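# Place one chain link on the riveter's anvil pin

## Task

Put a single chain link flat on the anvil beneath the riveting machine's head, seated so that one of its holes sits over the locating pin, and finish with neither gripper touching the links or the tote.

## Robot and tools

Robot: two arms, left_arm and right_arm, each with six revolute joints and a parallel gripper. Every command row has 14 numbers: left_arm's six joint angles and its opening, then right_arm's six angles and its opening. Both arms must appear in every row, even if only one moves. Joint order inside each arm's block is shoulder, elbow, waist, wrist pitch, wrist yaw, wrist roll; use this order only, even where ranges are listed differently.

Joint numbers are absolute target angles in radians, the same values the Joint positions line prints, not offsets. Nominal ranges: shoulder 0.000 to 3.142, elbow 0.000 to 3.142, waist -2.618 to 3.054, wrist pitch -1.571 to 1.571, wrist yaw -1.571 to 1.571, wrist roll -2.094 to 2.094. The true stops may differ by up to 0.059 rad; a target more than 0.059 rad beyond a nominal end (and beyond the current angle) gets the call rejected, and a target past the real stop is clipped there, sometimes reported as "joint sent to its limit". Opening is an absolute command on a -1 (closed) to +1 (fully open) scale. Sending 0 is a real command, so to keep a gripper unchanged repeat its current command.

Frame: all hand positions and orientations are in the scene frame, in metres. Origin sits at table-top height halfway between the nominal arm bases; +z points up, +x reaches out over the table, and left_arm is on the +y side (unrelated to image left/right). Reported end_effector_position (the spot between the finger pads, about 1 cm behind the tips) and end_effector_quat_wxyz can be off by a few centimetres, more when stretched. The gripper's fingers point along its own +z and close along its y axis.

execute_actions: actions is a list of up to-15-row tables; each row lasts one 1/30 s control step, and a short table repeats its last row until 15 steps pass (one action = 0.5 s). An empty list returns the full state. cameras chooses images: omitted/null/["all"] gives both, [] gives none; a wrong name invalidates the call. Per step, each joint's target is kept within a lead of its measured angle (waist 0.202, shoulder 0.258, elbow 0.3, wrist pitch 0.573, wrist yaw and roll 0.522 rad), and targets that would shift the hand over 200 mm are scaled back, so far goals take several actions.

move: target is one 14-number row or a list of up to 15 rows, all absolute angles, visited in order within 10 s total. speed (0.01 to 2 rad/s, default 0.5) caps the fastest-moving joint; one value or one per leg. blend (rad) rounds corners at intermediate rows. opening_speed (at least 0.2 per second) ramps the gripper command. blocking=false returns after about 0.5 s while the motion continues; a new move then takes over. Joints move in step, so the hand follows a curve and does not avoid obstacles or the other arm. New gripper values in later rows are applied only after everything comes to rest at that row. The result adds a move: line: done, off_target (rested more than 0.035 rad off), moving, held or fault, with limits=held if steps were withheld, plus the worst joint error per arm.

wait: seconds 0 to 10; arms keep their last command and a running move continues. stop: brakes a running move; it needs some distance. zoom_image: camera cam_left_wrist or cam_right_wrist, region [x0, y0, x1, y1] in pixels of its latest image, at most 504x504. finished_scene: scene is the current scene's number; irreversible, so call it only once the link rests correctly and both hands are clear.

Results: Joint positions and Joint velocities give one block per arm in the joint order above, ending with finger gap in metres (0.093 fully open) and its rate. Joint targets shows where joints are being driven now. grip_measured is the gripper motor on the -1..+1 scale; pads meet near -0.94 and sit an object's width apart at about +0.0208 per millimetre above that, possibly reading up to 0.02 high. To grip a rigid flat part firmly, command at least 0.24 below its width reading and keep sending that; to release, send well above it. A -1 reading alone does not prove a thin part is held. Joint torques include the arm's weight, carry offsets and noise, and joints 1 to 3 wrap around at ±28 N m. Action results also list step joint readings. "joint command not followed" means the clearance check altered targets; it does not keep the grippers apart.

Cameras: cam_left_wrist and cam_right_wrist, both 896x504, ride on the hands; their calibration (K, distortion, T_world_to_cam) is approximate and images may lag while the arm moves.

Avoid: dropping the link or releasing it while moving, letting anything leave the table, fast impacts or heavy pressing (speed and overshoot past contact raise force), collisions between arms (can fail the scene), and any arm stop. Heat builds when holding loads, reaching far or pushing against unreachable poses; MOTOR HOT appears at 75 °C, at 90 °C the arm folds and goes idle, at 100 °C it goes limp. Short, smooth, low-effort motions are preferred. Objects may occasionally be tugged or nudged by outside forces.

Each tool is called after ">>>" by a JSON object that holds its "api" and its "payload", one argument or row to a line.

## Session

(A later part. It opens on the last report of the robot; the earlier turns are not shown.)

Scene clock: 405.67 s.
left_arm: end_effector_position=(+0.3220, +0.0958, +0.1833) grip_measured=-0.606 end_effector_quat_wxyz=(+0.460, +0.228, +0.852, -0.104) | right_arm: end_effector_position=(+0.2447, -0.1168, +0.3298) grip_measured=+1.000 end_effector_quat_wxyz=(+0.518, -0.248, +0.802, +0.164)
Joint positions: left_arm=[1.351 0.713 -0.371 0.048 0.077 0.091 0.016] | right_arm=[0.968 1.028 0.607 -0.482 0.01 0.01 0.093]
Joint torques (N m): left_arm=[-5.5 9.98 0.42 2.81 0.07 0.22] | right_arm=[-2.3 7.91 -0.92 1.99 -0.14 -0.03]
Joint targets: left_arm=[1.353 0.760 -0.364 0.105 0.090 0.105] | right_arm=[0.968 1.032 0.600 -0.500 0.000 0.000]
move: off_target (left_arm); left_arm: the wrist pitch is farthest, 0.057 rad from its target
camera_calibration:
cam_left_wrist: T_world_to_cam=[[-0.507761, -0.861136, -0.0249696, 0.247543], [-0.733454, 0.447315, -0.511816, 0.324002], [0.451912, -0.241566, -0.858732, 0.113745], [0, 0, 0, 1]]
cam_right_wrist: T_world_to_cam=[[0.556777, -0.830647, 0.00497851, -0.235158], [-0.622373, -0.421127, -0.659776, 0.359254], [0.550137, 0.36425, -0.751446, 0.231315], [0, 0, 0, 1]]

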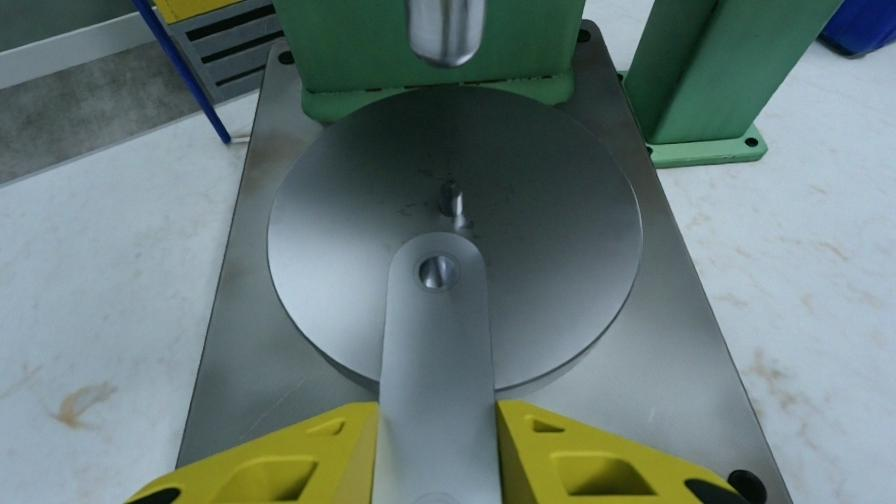

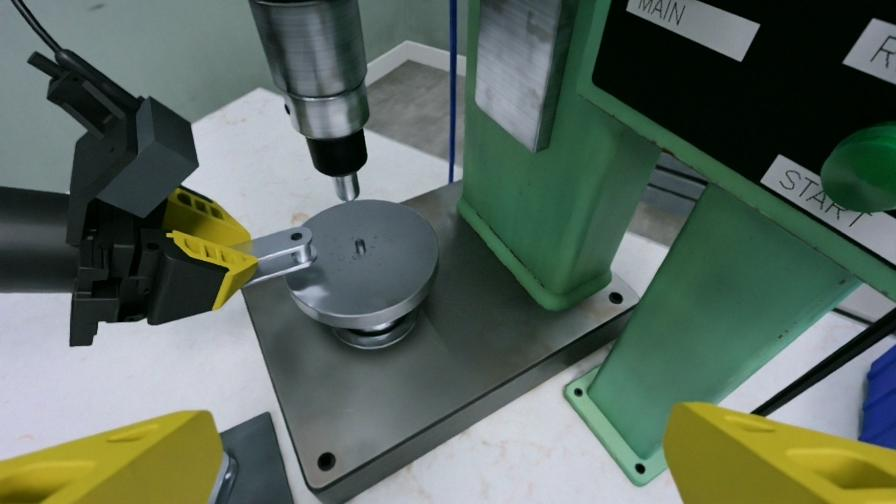

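>>> {"api": "zoom_image", "payload": {
  "camera": "cam_left_wrist",
  "region": [360, 40, 540, 300]
}}

>>> {"api": "zoom_image", "payload": {
  "camera": "cam_right_wrist",
  "region": [200, 140, 460, 360]
}}

Scaled by 1.938 from the camera's 896x504 image, which has a finer 1280x720 frame.

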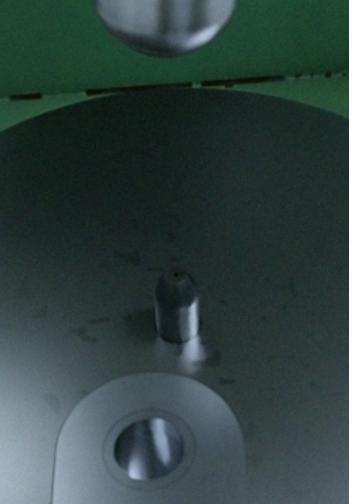

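Scaled by 1.938 from the camera's 896x504 image, which has a finer 1280x720 frame.

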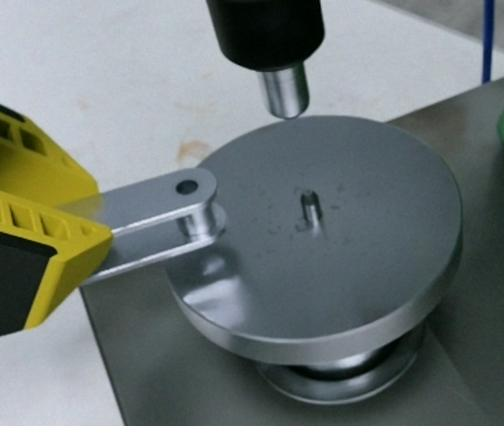

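>>> {"api": "move", "payload": {
  "target": [1.303, 0.76, -0.364, 0.125, 0.09, 0.115, -0.75, 0.968, 1.032, 0.6, -0.5, 0.0, 0.0, 1.0],
  "speed": 0.2
}}

Scene clock: 446.03 s.
left_arm: end_effector_position=(+0.3240, +0.0948, +0.1932) grip_measured=-0.606 end_effector_quat_wxyz=(+0.476, +0.231, +0.842, -0.104) | right_arm: end_effector_position=(+0.2447, -0.1168, +0.3298) grip_measured=+1.000 end_effector_quat_wxyz=(+0.518, -0.248, +0.802, +0.164)
Joint positions: left_arm=[1.336 0.713 -0.371 0.069 0.078 0.101 0.016] | right_arm=[0.968 1.028 0.607 -0.482 0.01 0.01 0.093]
Joint torques (N m): left_arm=[-8.7 10.03 0.46 2.84 0.06 0.21] | right_arm=[-2.3 7.9 -0.92 1.99 -0.14 -0.04]
Joint targets: left_arm=[1.303 0.760 -0.364 0.125 0.090 0.115] | right_arm=[0.968 1.032 0.600 -0.500 0.000 0.000]
move: off_target (left_arm); left_arm: the wrist pitch is farthest, 0.056 rad from its target
camera_calibration:
cam_left_wrist: T_world_to_cam=[[-0.511755, -0.85829, -0.0380168, 0.25153], [-0.711352, 0.448126, -0.541443, 0.329505], [0.481751, -0.250043, -0.839877, 0.108552], [0, 0, 0, 1]]
cam_right_wrist: T_world_to_cam=[[0.556777, -0.830647, 0.00497851, -0.235158], [-0.622373, -0.421127, -0.659776, 0.359254], [0.550137, 0.36425, -0.751446, 0.231315], [0, 0, 0, 1]]

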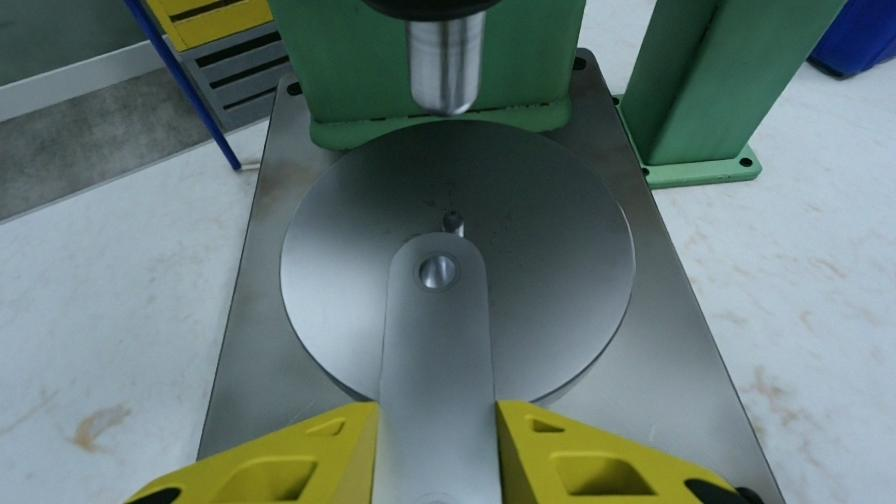

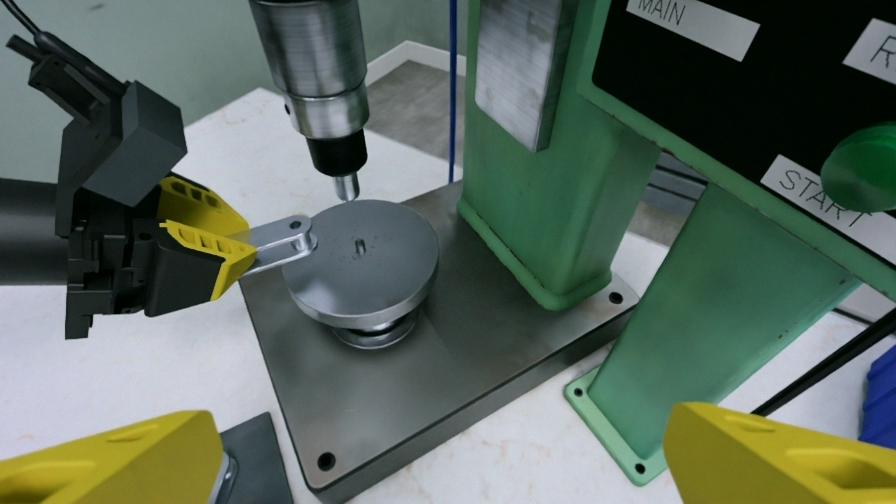

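>>> {"api": "move", "payload": {
  "target": [1.467, 0.866, -0.402, 0.149, 0.05, 0.095, -0.75, 0.968, 1.032, 0.6, -0.5, 0.0, 0.0, 1.0],
  "speed": 0.15
}}

>>> {"api": "zoom_image", "payload": {
  "camera": "cam_right_wrist",
  "region": [200, 140, 460, 360]
}}

Scene clock: 464.70 s.
left_arm: end_effector_position=(+0.3500, +0.0765, +0.1936) grip_measured=-0.606 end_effector_quat_wxyz=(+0.477, +0.237, +0.840, -0.102) | right_arm: end_effector_position=(+0.2447, -0.1168, +0.3298) grip_measured=+1.000 end_effector_quat_wxyz=(+0.518, -0.248, +0.802, +0.164)
Joint positions: left_arm=[1.465 0.819 -0.395 0.092 0.06 0.101 0.016] | right_arm=[0.968 1.028 0.607 -0.482 0.01 0.01 0.093]
Joint torques (N m): left_arm=[-6.56 10 -0.72 2.85 -0.18 0.02] | right_arm=[-2.3 7.92 -0.92 1.99 -0.14 -0.03]
Heat: left arm: 52 °C; right arm: 45 °C.
Joint targets: left_arm=[1.467 0.866 -0.402 0.149 0.050 0.095] | right_arm=[0.968 1.032 0.600 -0.500 0.000 0.000]
move: off_target (left_arm); left_arm: the wrist pitch is farthest, 0.057 rad from its target
camera_calibration:
cam_left_wrist: T_world_to_cam=[[-0.518894, -0.853517, -0.0475277, 0.253057], [-0.705244, 0.458847, -0.540454, 0.35331], [0.483094, -0.246919, -0.84003, 0.0911591], [0, 0, 0, 1]]
cam_right_wrist: T_world_to_cam=[[0.556777, -0.830647, 0.00497851, -0.235158], [-0.622373, -0.421127, -0.659776, 0.359254], [0.550137, 0.36425, -0.751446, 0.231315], [0, 0, 0, 1]]

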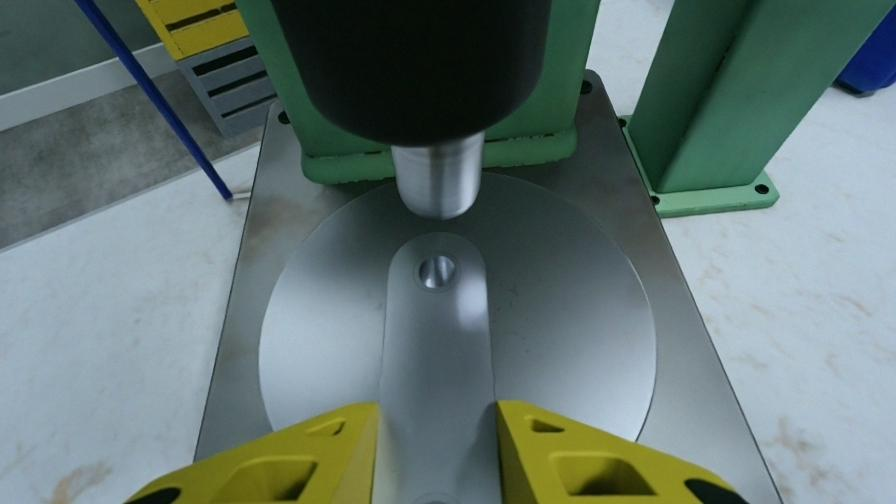

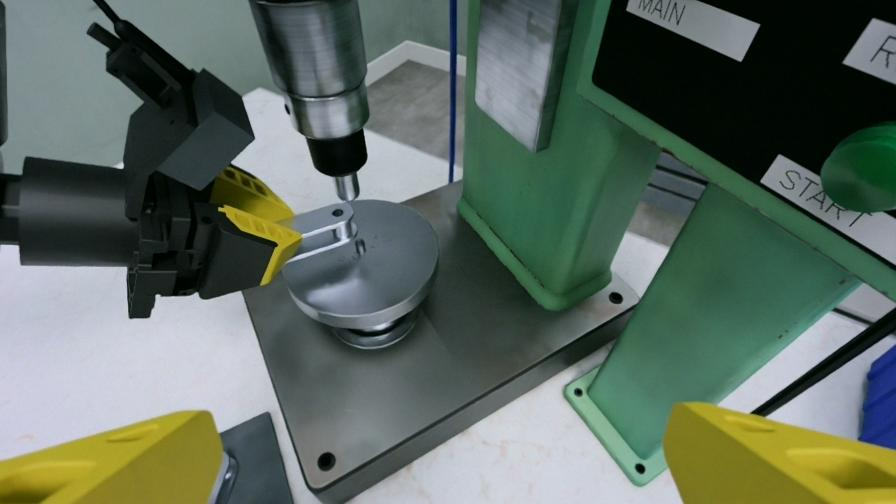

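Scaled by 1.938 from the camera's 896x504 image, which has a finer 1280x720 frame.

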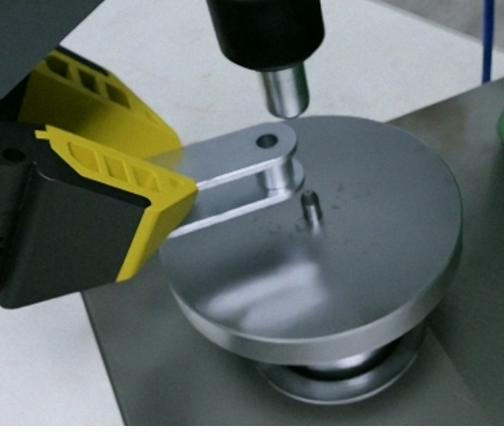

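>>> {"api": "zoom_image", "payload": {
  "camera": "cam_left_wrist",
  "region": [340, 130, 540, 310]
}}

Scaled by 2.520 from the camera's 896x504 image, which has a finer 1280x720 frame.

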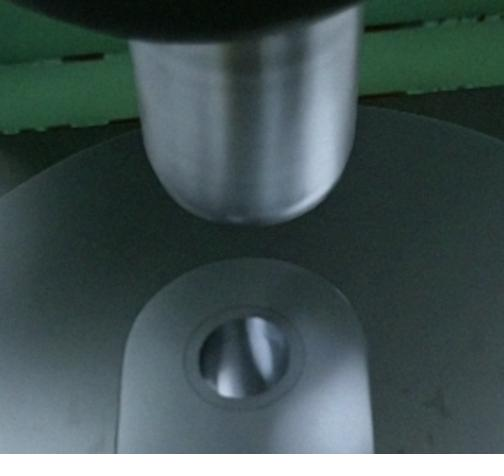

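>>> {"api": "move", "payload": {
  "target": [1.512, 0.903, -0.409, 0.157, 0.044, 0.092, -0.75, 0.968, 1.032, 0.6, -0.5, 0.0, 0.0, 1.0],
  "speed": 0.1
}}

>>> {"api": "zoom_image", "payload": {
  "camera": "cam_right_wrist",
  "region": [280, 140, 440, 300]
}}

>>> {"api": "zoom_image", "payload": {
  "camera": "cam_left_wrist",
  "region": [340, 130, 540, 310]
}}

Scene clock: 511.73 s.
left_arm: end_effector_position=(+0.3593, +0.0702, +0.1932) grip_measured=-0.606 end_effector_quat_wxyz=(+0.477, +0.238, +0.840, -0.101) | right_arm: end_effector_position=(+0.2447, -0.1168, +0.3298) grip_measured=+1.000 end_effector_quat_wxyz=(+0.518, -0.248, +0.802, +0.164)
Joint positions: left_arm=[1.509 0.856 -0.402 0.1 0.054 0.101 0.016] | right_arm=[0.968 1.028 0.607 -0.482 0.01 0.01 0.093]
Joint torques (N m): left_arm=[-6.93 9.96 -0.73 2.85 -0.19 -0.02] | right_arm=[-2.26 7.91 -0.92 1.99 -0.13 -0.03]
Joint targets: left_arm=[1.512 0.903 -0.409 0.157 0.044 0.092] | right_arm=[0.968 1.032 0.600 -0.500 0.000 0.000]
move: off_target (left_arm); left_arm: the wrist pitch is farthest, 0.057 rad from its target
camera_calibration:
cam_left_wrist: T_world_to_cam=[[-0.520205, -0.852526, -0.0508508, 0.253547], [-0.703204, 0.461358, -0.540974, 0.36175], [0.484655, -0.245659, -0.839501, 0.0840089], [0, 0, 0, 1]]
cam_right_wrist: T_world_to_cam=[[0.556777, -0.830647, 0.00497851, -0.235158], [-0.622373, -0.421127, -0.659776, 0.359254], [0.550137, 0.36425, -0.751446, 0.231315], [0, 0, 0, 1]]

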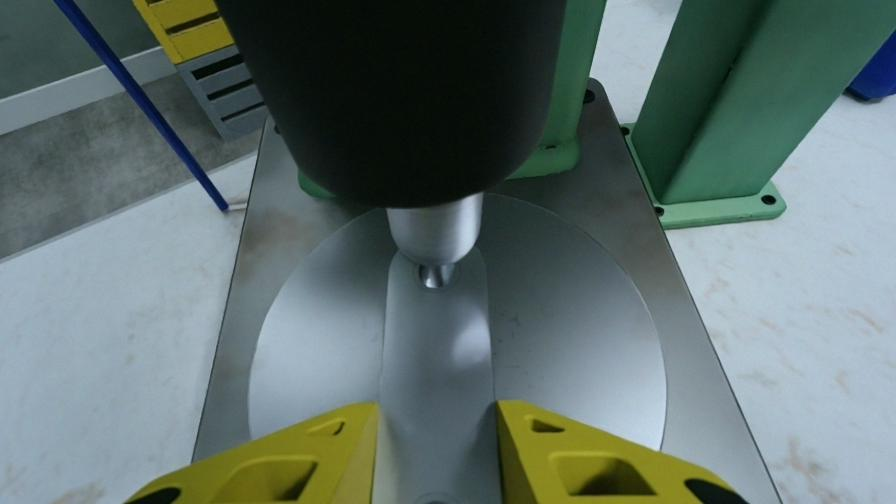

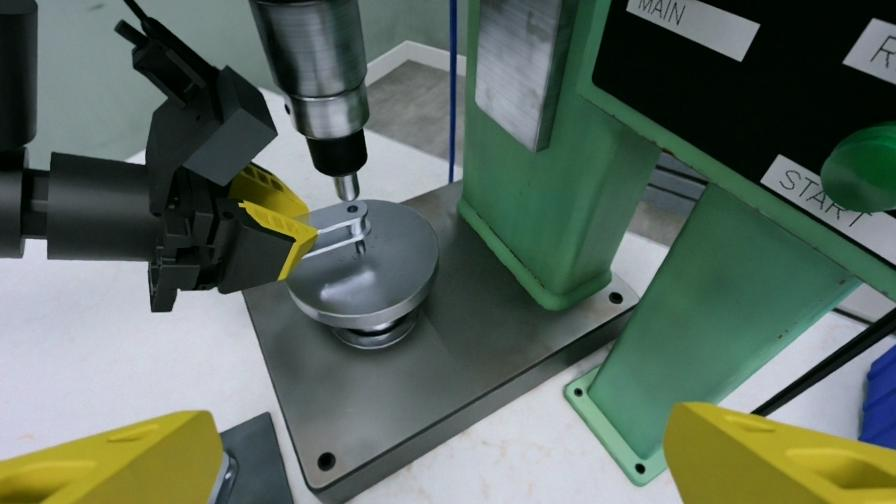

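Scaled by 3.150 from the camera's 896x504 image, which has a finer 1280x720 frame.

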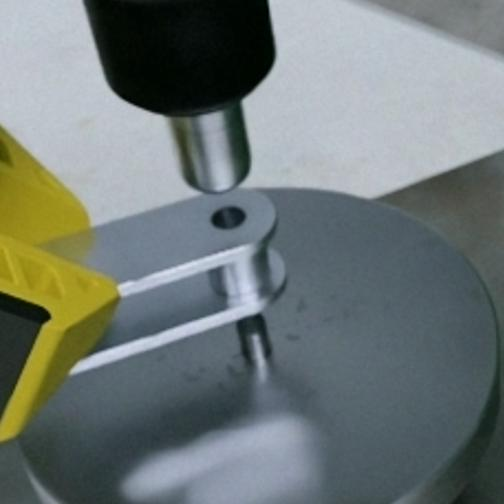

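Scaled by 2.520 from the camera's 896x504 image, which has a finer 1280x720 frame.

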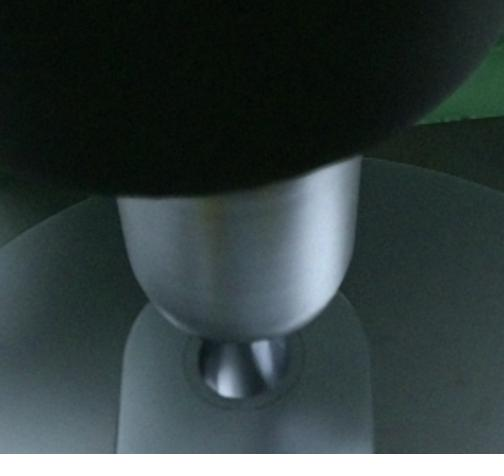

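>>> {"api": "move", "payload": {
  "target": [1.525, 0.825, -0.409, 0.190, 0.044, 0.080, -0.75, 0.968, 1.032, 0.6, -0.5, 0.0, 0.0, 1.0],
  "speed": 0.1
}}

>>> {"api": "zoom_image", "payload": {
  "camera": "cam_right_wrist",
  "region": [280, 140, 440, 300]
}}

>>> {"api": "zoom_image", "payload": {
  "camera": "cam_left_wrist",
  "region": [340, 130, 540, 310]
}}

Scene clock: 534.50 s.
left_arm: end_effector_position=(+0.3578, +0.0709, +0.1828) grip_measured=-0.606 end_effector_quat_wxyz=(+0.474, +0.236, +0.842, -0.102) | right_arm: end_effector_position=(+0.2447, -0.1168, +0.3298) grip_measured=+1.000 end_effector_quat_wxyz=(+0.518, -0.248, +0.802, +0.164)
Joint positions: left_arm=[1.522 0.829 -0.402 0.133 0.054 0.095 0.016] | right_arm=[0.968 1.028 0.607 -0.482 0.01 0.01 0.093]
Joint torques (N m): left_arm=[-6.95 5.86 -0.72 2.84 -0.18 -0.07] | right_arm=[-2.29 7.9 -0.91 1.99 -0.14 -0.03]
Joint targets: left_arm=[1.525 0.825 -0.409 0.190 0.044 0.080] | right_arm=[0.968 1.032 0.600 -0.500 0.000 0.000]
move: off_target (left_arm); left_arm: the wrist pitch is farthest, 0.057 rad from its target
camera_calibration:
cam_left_wrist: T_world_to_cam=[[-0.517445, -0.85455, -0.0446598, 0.250884], [-0.709822, 0.457787, -0.535336, 0.356223], [0.477916, -0.245306, -0.843458, 0.0792678], [0, 0, 0, 1]]
cam_right_wrist: T_world_to_cam=[[0.556777, -0.830647, 0.00497851, -0.235158], [-0.622373, -0.421127, -0.659776, 0.359254], [0.550137, 0.36425, -0.751446, 0.231315], [0, 0, 0, 1]]

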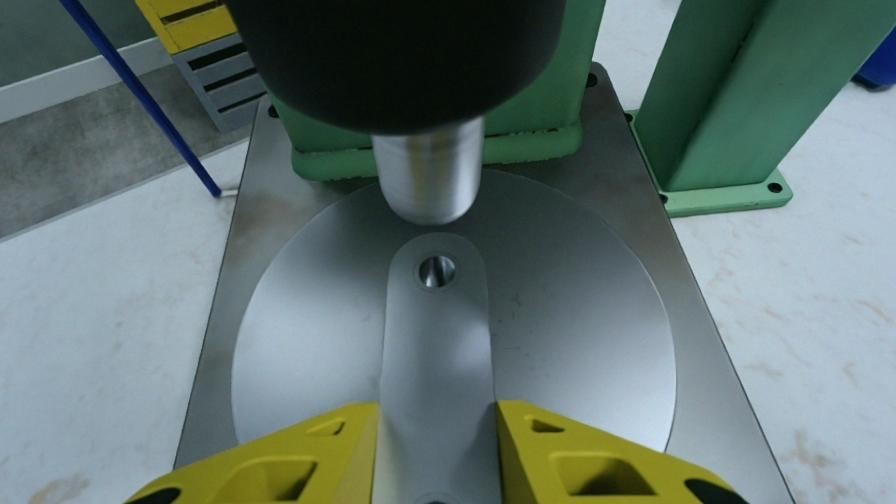

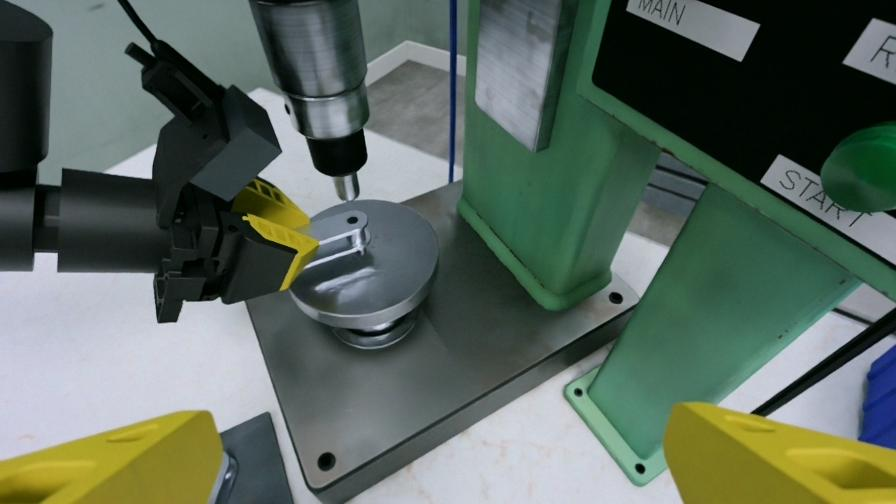

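Scaled by 3.150 from the camera's 896x504 image, which has a finer 1280x720 frame.

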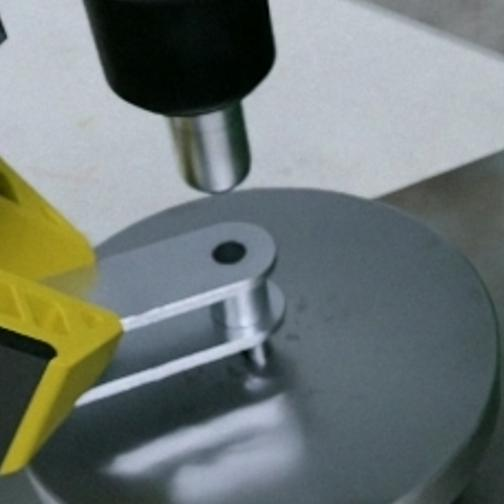

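Scaled by 2.520 from the camera's 896x504 image, which has a finer 1280x720 frame.

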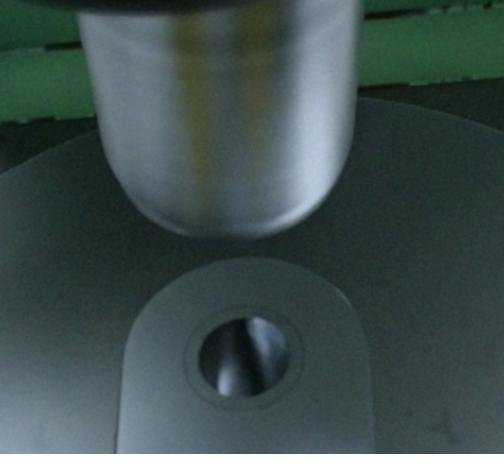

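>>> {"api": "move", "payload": {
  "target": [1.5365, 0.818, -0.411, 0.213, 0.043, 0.080, -0.75, 0.968, 1.032, 0.6, -0.5, 0.0, 0.0, 1.0],
  "speed": 0.08
}}

>>> {"api": "zoom_image", "payload": {
  "camera": "cam_right_wrist",
  "region": [280, 140, 440, 300]
}}

>>> {"api": "zoom_image", "payload": {
  "camera": "cam_left_wrist",
  "region": [340, 130, 540, 310]
}}

Scene clock: 550.20 s.
left_arm: end_effector_position=(+0.3592, +0.0704, +0.1799) grip_measured=-0.606 end_effector_quat_wxyz=(+0.476, +0.235, +0.841, -0.102) | right_arm: end_effector_position=(+0.2447, -0.1168, +0.3298) grip_measured=+1.000 end_effector_quat_wxyz=(+0.518, -0.248, +0.802, +0.164)
Joint positions: left_arm=[1.533 0.822 -0.402 0.155 0.053 0.094 0.016] | right_arm=[0.968 1.028 0.607 -0.482 0.01 0.01 0.093]
Joint torques (N m): left_arm=[-6.97 5.83 -0.9 2.85 -0.18 -0.07] | right_arm=[-2.28 7.87 -0.9 1.99 -0.14 -0.03]
Joint targets: left_arm=[1.536 0.818 -0.411 0.213 0.043 0.080] | right_arm=[0.968 1.032 0.600 -0.500 0.000 0.000]
move: off_target (left_arm); left_arm: the wrist pitch is farthest, 0.058 rad from its target
camera_calibration:
cam_left_wrist: T_world_to_cam=[[-0.516515, -0.855077, -0.0453396, 0.250896], [-0.707771, 0.456137, -0.539444, 0.35606], [0.481947, -0.246541, -0.8408, 0.0741506], [0, 0, 0, 1]]
cam_right_wrist: T_world_to_cam=[[0.556777, -0.830647, 0.00497851, -0.235158], [-0.622373, -0.421127, -0.659776, 0.359254], [0.550137, 0.36425, -0.751446, 0.231315], [0, 0, 0, 1]]

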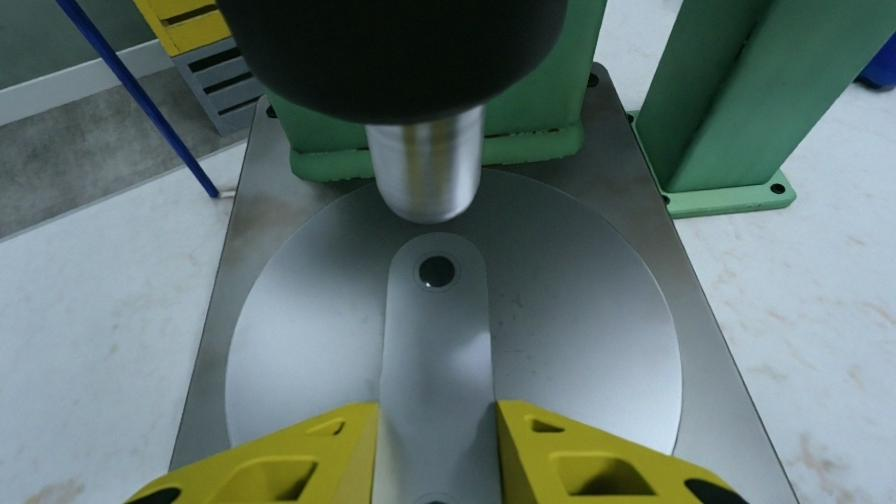

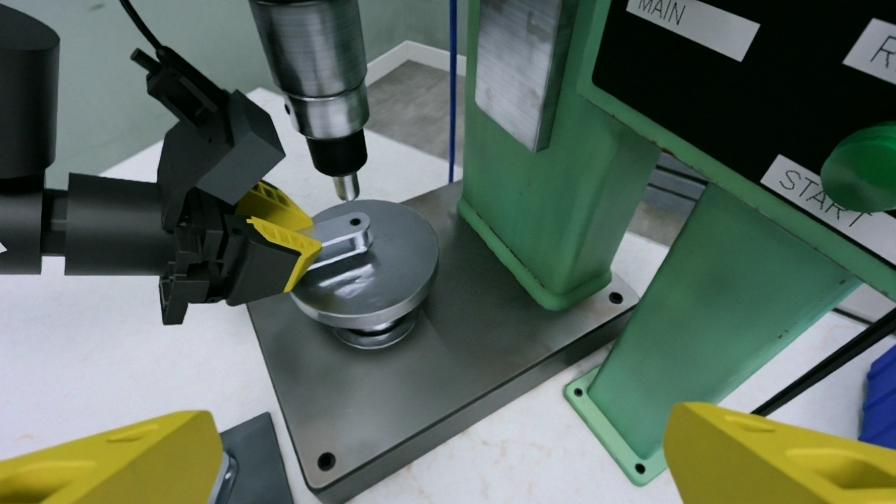

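Scaled by 3.150 from the camera's 896x504 image, which has a finer 1280x720 frame.

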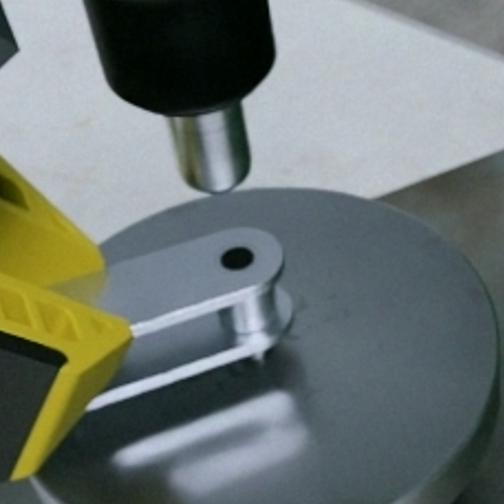

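Scaled by 2.520 from the camera's 896x504 image, which has a finer 1280x720 frame.

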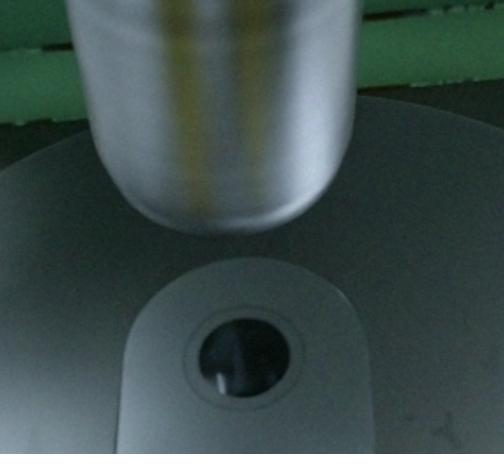

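>>> {"api": "move", "payload": {
  "target": [1.546, 0.8015, -0.411, 0.239, 0.043, 0.080, -0.75, 0.968, 1.032, 0.6, -0.5, 0.0, 0.0, 1.0],
  "speed": 0.08
}}

>>> {"api": "zoom_image", "payload": {
  "camera": "cam_right_wrist",
  "region": [280, 140, 440, 300]
}}

>>> {"api": "zoom_image", "payload": {
  "camera": "cam_left_wrist",
  "region": [340, 130, 540, 310]
}}

Scene clock: 556.03 s.
left_arm: end_effector_position=(+0.3591, +0.0705, +0.1777) grip_measured=-0.606 end_effector_quat_wxyz=(+0.480, +0.235, +0.839, -0.102) | right_arm: end_effector_position=(+0.2447, -0.1168, +0.3298) grip_measured=+1.000 end_effector_quat_wxyz=(+0.518, -0.248, +0.802, +0.164)
Joint positions: left_arm=[1.536 0.807 -0.402 0.183 0.052 0.094 0.016] | right_arm=[0.968 1.028 0.607 -0.482 0.01 0.01 0.093]
Joint torques (N m): left_arm=[-6.35 5.71 -0.88 2.84 -0.19 -0.07] | right_arm=[-2.3 7.91 -0.91 1.99 -0.14 -0.04]
Joint targets: left_arm=[1.546 0.801 -0.411 0.239 0.043 0.080] | right_arm=[0.968 1.032 0.600 -0.500 0.000 0.000]
move: off_target (left_arm); left_arm: the wrist pitch is farthest, 0.056 rad from its target
camera_calibration:
cam_left_wrist: T_world_to_cam=[[-0.515849, -0.855409, -0.0466415, 0.250856], [-0.703337, 0.45397, -0.547018, 0.354646], [0.489098, -0.249374, -0.835821, 0.0691537], [0, 0, 0, 1]]
cam_right_wrist: T_world_to_cam=[[0.556777, -0.830647, 0.00497851, -0.235158], [-0.622373, -0.421127, -0.659776, 0.359254], [0.550137, 0.36425, -0.751446, 0.231315], [0, 0, 0, 1]]

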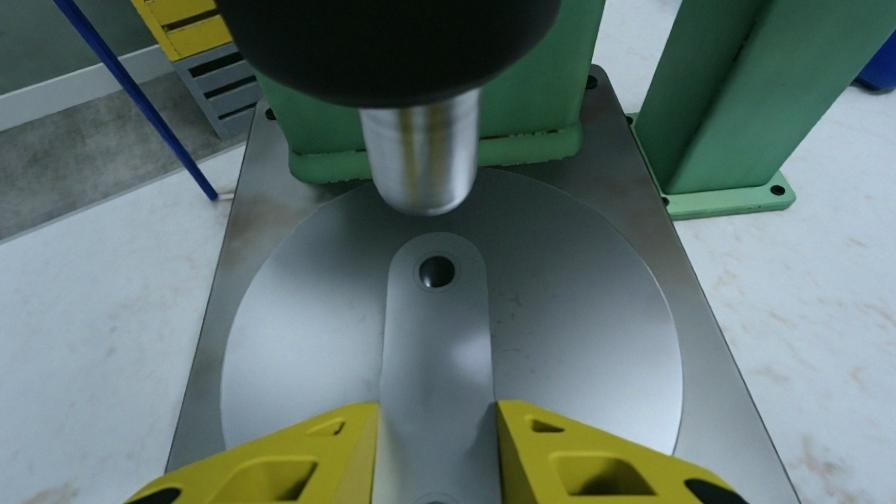

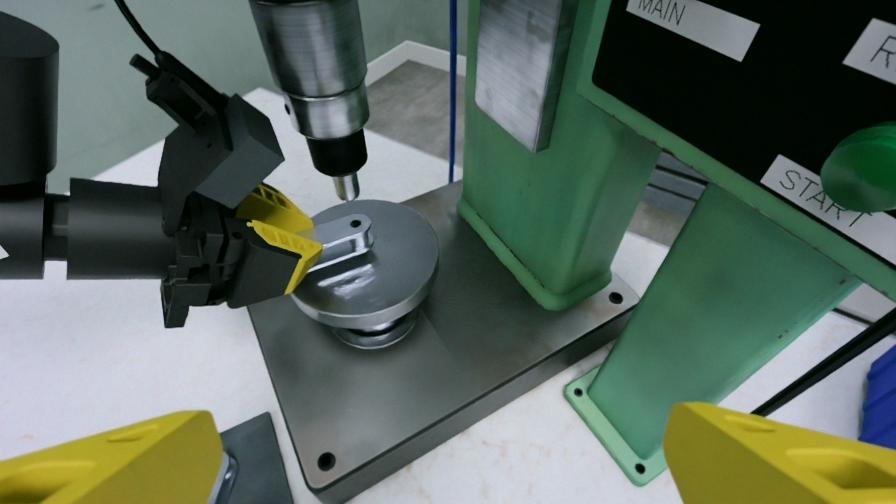

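Scaled by 3.150 from the camera's 896x504 image, which has a finer 1280x720 frame.

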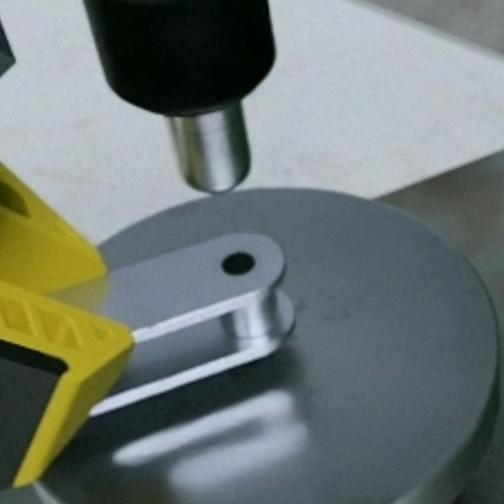

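Scaled by 2.520 from the camera's 896x504 image, which has a finer 1280x720 frame.

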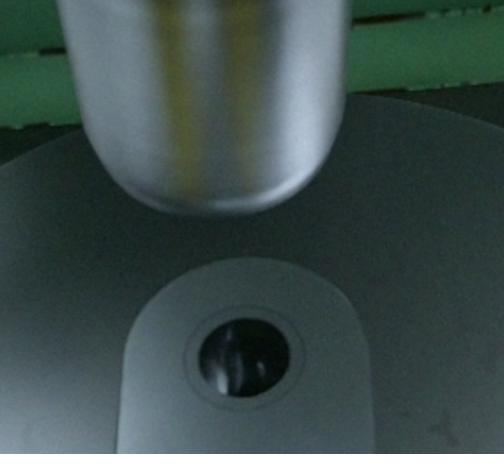

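>>> {"api": "move", "payload": {
  "target": [1.558, 0.785, -0.411, 0.265, 0.043, 0.080, -0.75, 0.968, 1.032, 0.6, -0.5, 0.0, 0.0, 1.0],
  "speed": 0.08
}}

>>> {"api": "zoom_image", "payload": {
  "camera": "cam_right_wrist",
  "region": [280, 140, 440, 300]
}}

>>> {"api": "zoom_image", "payload": {
  "camera": "cam_left_wrist",
  "region": [340, 130, 540, 310]
}}

Scene clock: 572.03 s.
left_arm: end_effector_position=(+0.3588, +0.0707, +0.1767) grip_measured=-0.606 end_effector_quat_wxyz=(+0.485, +0.234, +0.836, -0.103) | right_arm: end_effector_position=(+0.2447, -0.1168, +0.3298) grip_measured=+1.000 end_effector_quat_wxyz=(+0.518, -0.248, +0.802, +0.164)
Joint positions: left_arm=[1.536 0.791 -0.402 0.212 0.052 0.094 0.016] | right_arm=[0.968 1.028 0.607 -0.482 0.01 0.01 0.093]
Joint torques (N m): left_arm=[-5.19 5.64 -0.9 2.83 -0.18 -0.06] | right_arm=[-2.33 7.88 -0.92 1.98 -0.14 -0.03]
Joint targets: left_arm=[1.558 0.785 -0.411 0.265 0.043 0.080] | right_arm=[0.968 1.032 0.600 -0.500 0.000 0.000]
move: off_target (left_arm); left_arm: the wrist pitch is farthest, 0.053 rad from its target
camera_calibration:
cam_left_wrist: T_world_to_cam=[[-0.515305, -0.855653, -0.0481513, 0.250858], [-0.696995, 0.451122, -0.557392, 0.353596], [0.498657, -0.253666, -0.828852, 0.0642088], [0, 0, 0, 1]]
cam_right_wrist: T_world_to_cam=[[0.556777, -0.830647, 0.00497851, -0.235158], [-0.622373, -0.421127, -0.659776, 0.359254], [0.550137, 0.36425, -0.751446, 0.231315], [0, 0, 0, 1]]

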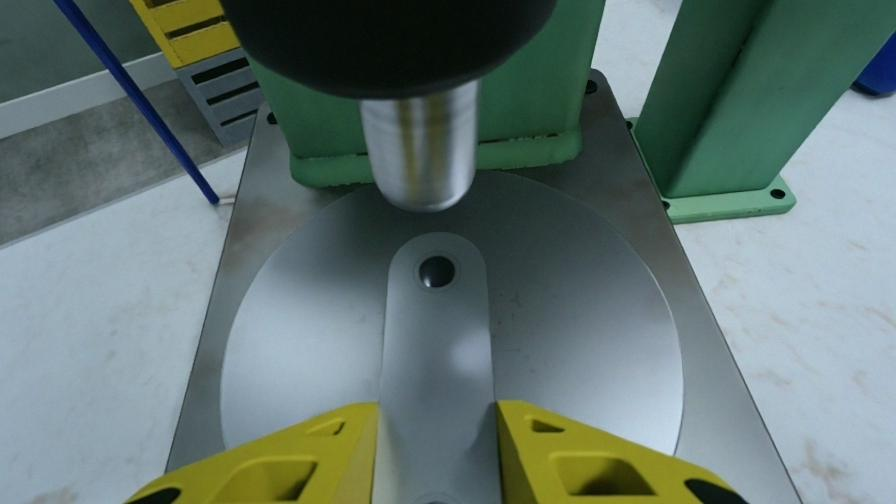

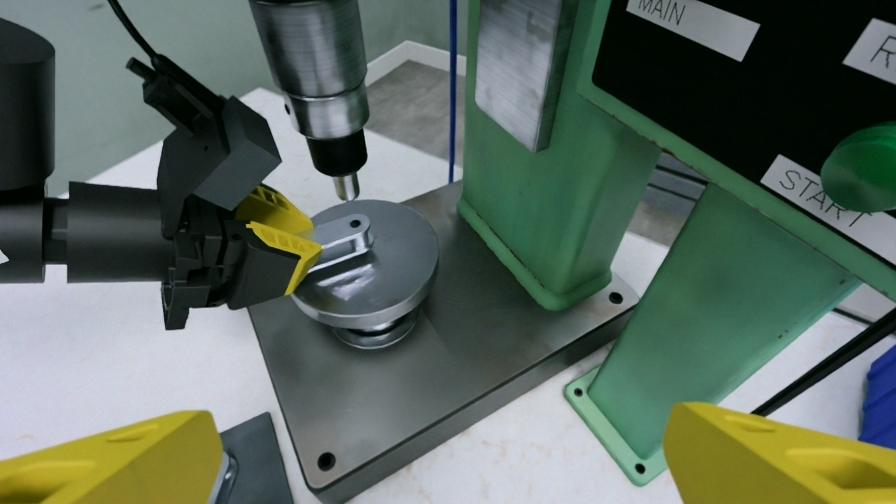

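Scaled by 3.150 from the camera's 896x504 image, which has a finer 1280x720 frame.

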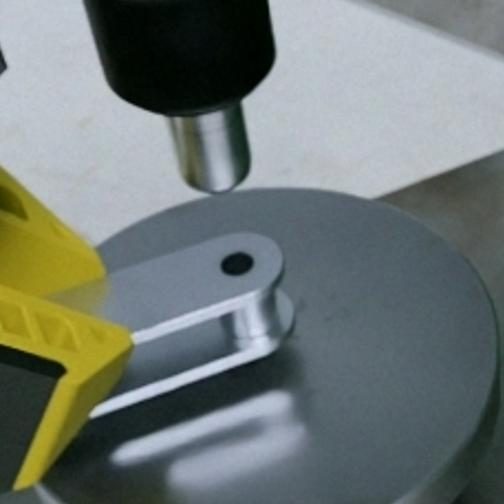

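Scaled by 2.520 from the camera's 896x504 image, which has a finer 1280x720 frame.

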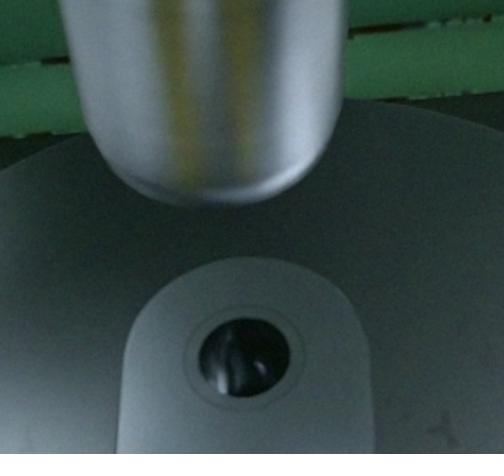

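>>> {"api": "zoom_image", "payload": {
  "camera": "cam_left_wrist",
  "region": [406, 242, 466, 302]
}}

>>> {"api": "zoom_image", "payload": {
  "camera": "cam_right_wrist",
  "region": [335, 205, 385, 255]
}}

Scaled by 8.400 from the camera's 896x504 image, which has a finer 1280x720 frame.

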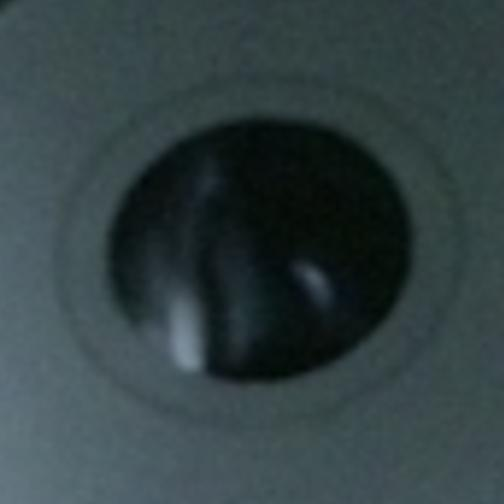

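Scaled by 10.080 from the camera's 896x504 image, which has a finer 1280x720 frame.

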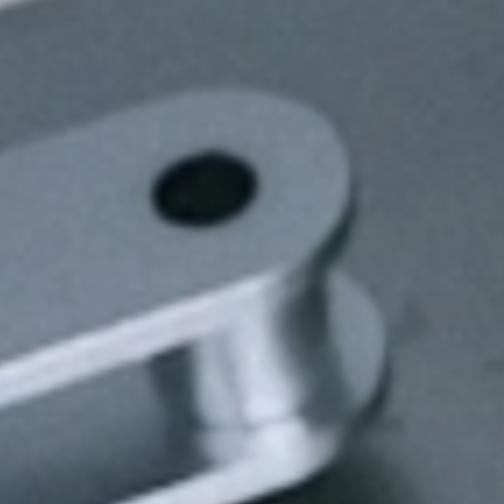

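>>> {"api": "zoom_image", "payload": {
  "camera": "cam_right_wrist",
  "region": [310, 150, 400, 250]
}}

>>> {"api": "zoom_image", "payload": {
  "camera": "cam_left_wrist",
  "region": [356, 160, 516, 310]
}}

Scaled by 5.040 from the camera's 896x504 image, which has a finer 1280x720 frame.

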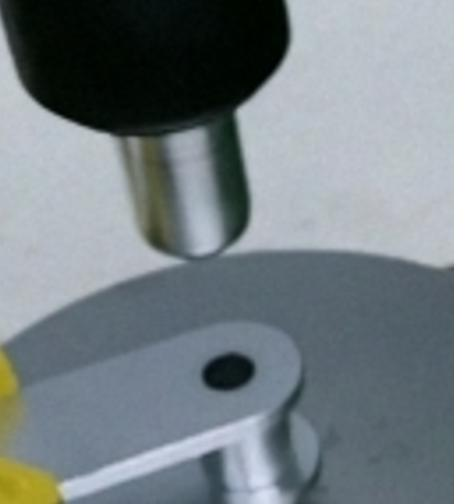

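Scaled by 3.150 from the camera's 896x504 image, which has a finer 1280x720 frame.

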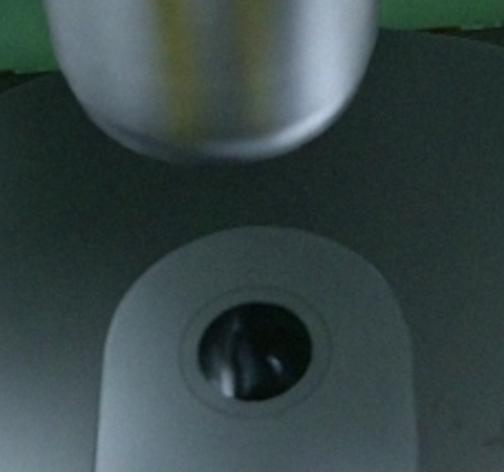

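>>> {"api": "move", "payload": {
  "target": [1.578, 0.785, -0.405, 0.265, 0.043, 0.080, -0.75, 0.968, 1.032, 0.6, -0.5, 0.0, 0.0, 1.0],
  "speed": 0.08
}}

>>> {"api": "zoom_image", "payload": {
  "camera": "cam_right_wrist",
  "region": [280, 140, 440, 300]
}}

>>> {"api": "zoom_image", "payload": {
  "camera": "cam_left_wrist",
  "region": [340, 130, 540, 310]
}}

Scene clock: 683.63 s.
left_arm: end_effector_position=(+0.3589, +0.0706, +0.1761) grip_measured=-0.606 end_effector_quat_wxyz=(+0.485, +0.234, +0.836, -0.103) | right_arm: end_effector_position=(+0.2447, -0.1168, +0.3298) grip_measured=+1.000 end_effector_quat_wxyz=(+0.518, -0.248, +0.802, +0.164)
Joint positions: left_arm=[1.538 0.791 -0.402 0.212 0.052 0.094 0.016] | right_arm=[0.968 1.028 0.607 -0.482 0.01 0.01 0.093]
Joint torques (N m): left_arm=[-3.48 5.63 -0.39 2.82 -0.17 -0.07] | right_arm=[-2.3 7.92 -0.91 1.99 -0.15 -0.03]
Joint targets: left_arm=[1.578 0.785 -0.405 0.265 0.043 0.080] | right_arm=[0.968 1.032 0.600 -0.500 0.000 0.000]
move: off_target (left_arm); left_arm: the wrist pitch is farthest, 0.053 rad from its target
camera_calibration:
cam_left_wrist: T_world_to_cam=[[-0.515355, -0.855631, -0.0480144, 0.250835], [-0.697577, 0.451383, -0.556453, 0.353368], [0.497791, -0.253277, -0.829491, 0.0639999], [0, 0, 0, 1]]
cam_right_wrist: T_world_to_cam=[[0.556777, -0.830647, 0.00497851, -0.235158], [-0.622373, -0.421127, -0.659776, 0.359254], [0.550137, 0.36425, -0.751446, 0.231315], [0, 0, 0, 1]]

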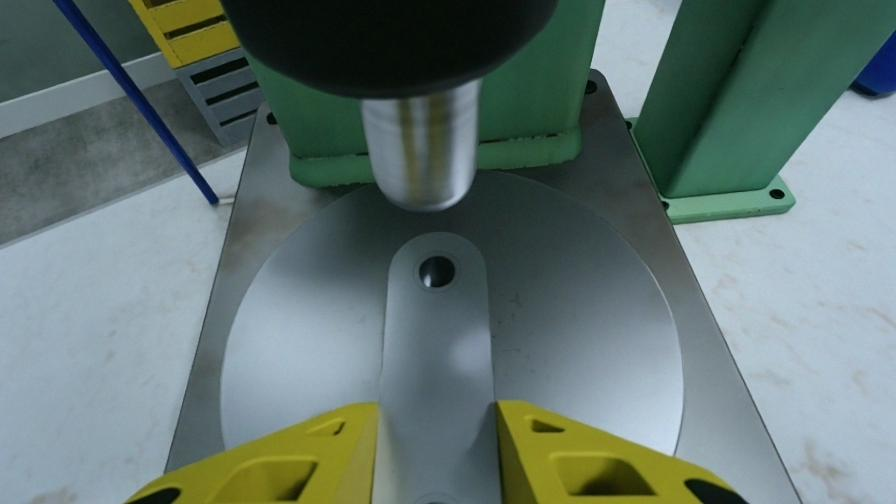

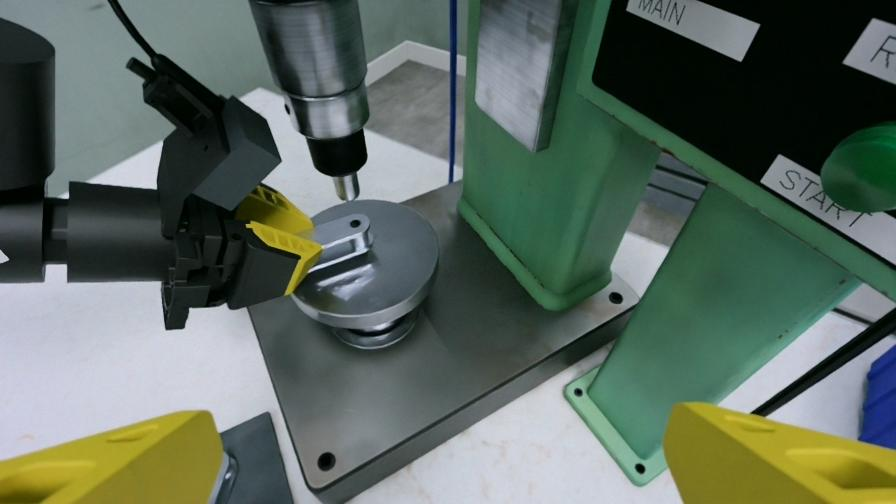

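Scaled by 3.150 from the camera's 896x504 image, which has a finer 1280x720 frame.

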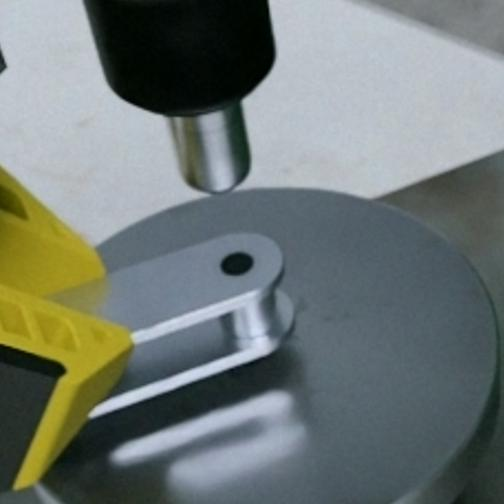

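Scaled by 2.520 from the camera's 896x504 image, which has a finer 1280x720 frame.

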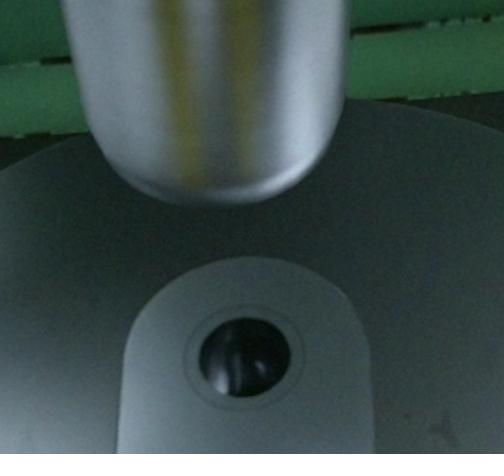

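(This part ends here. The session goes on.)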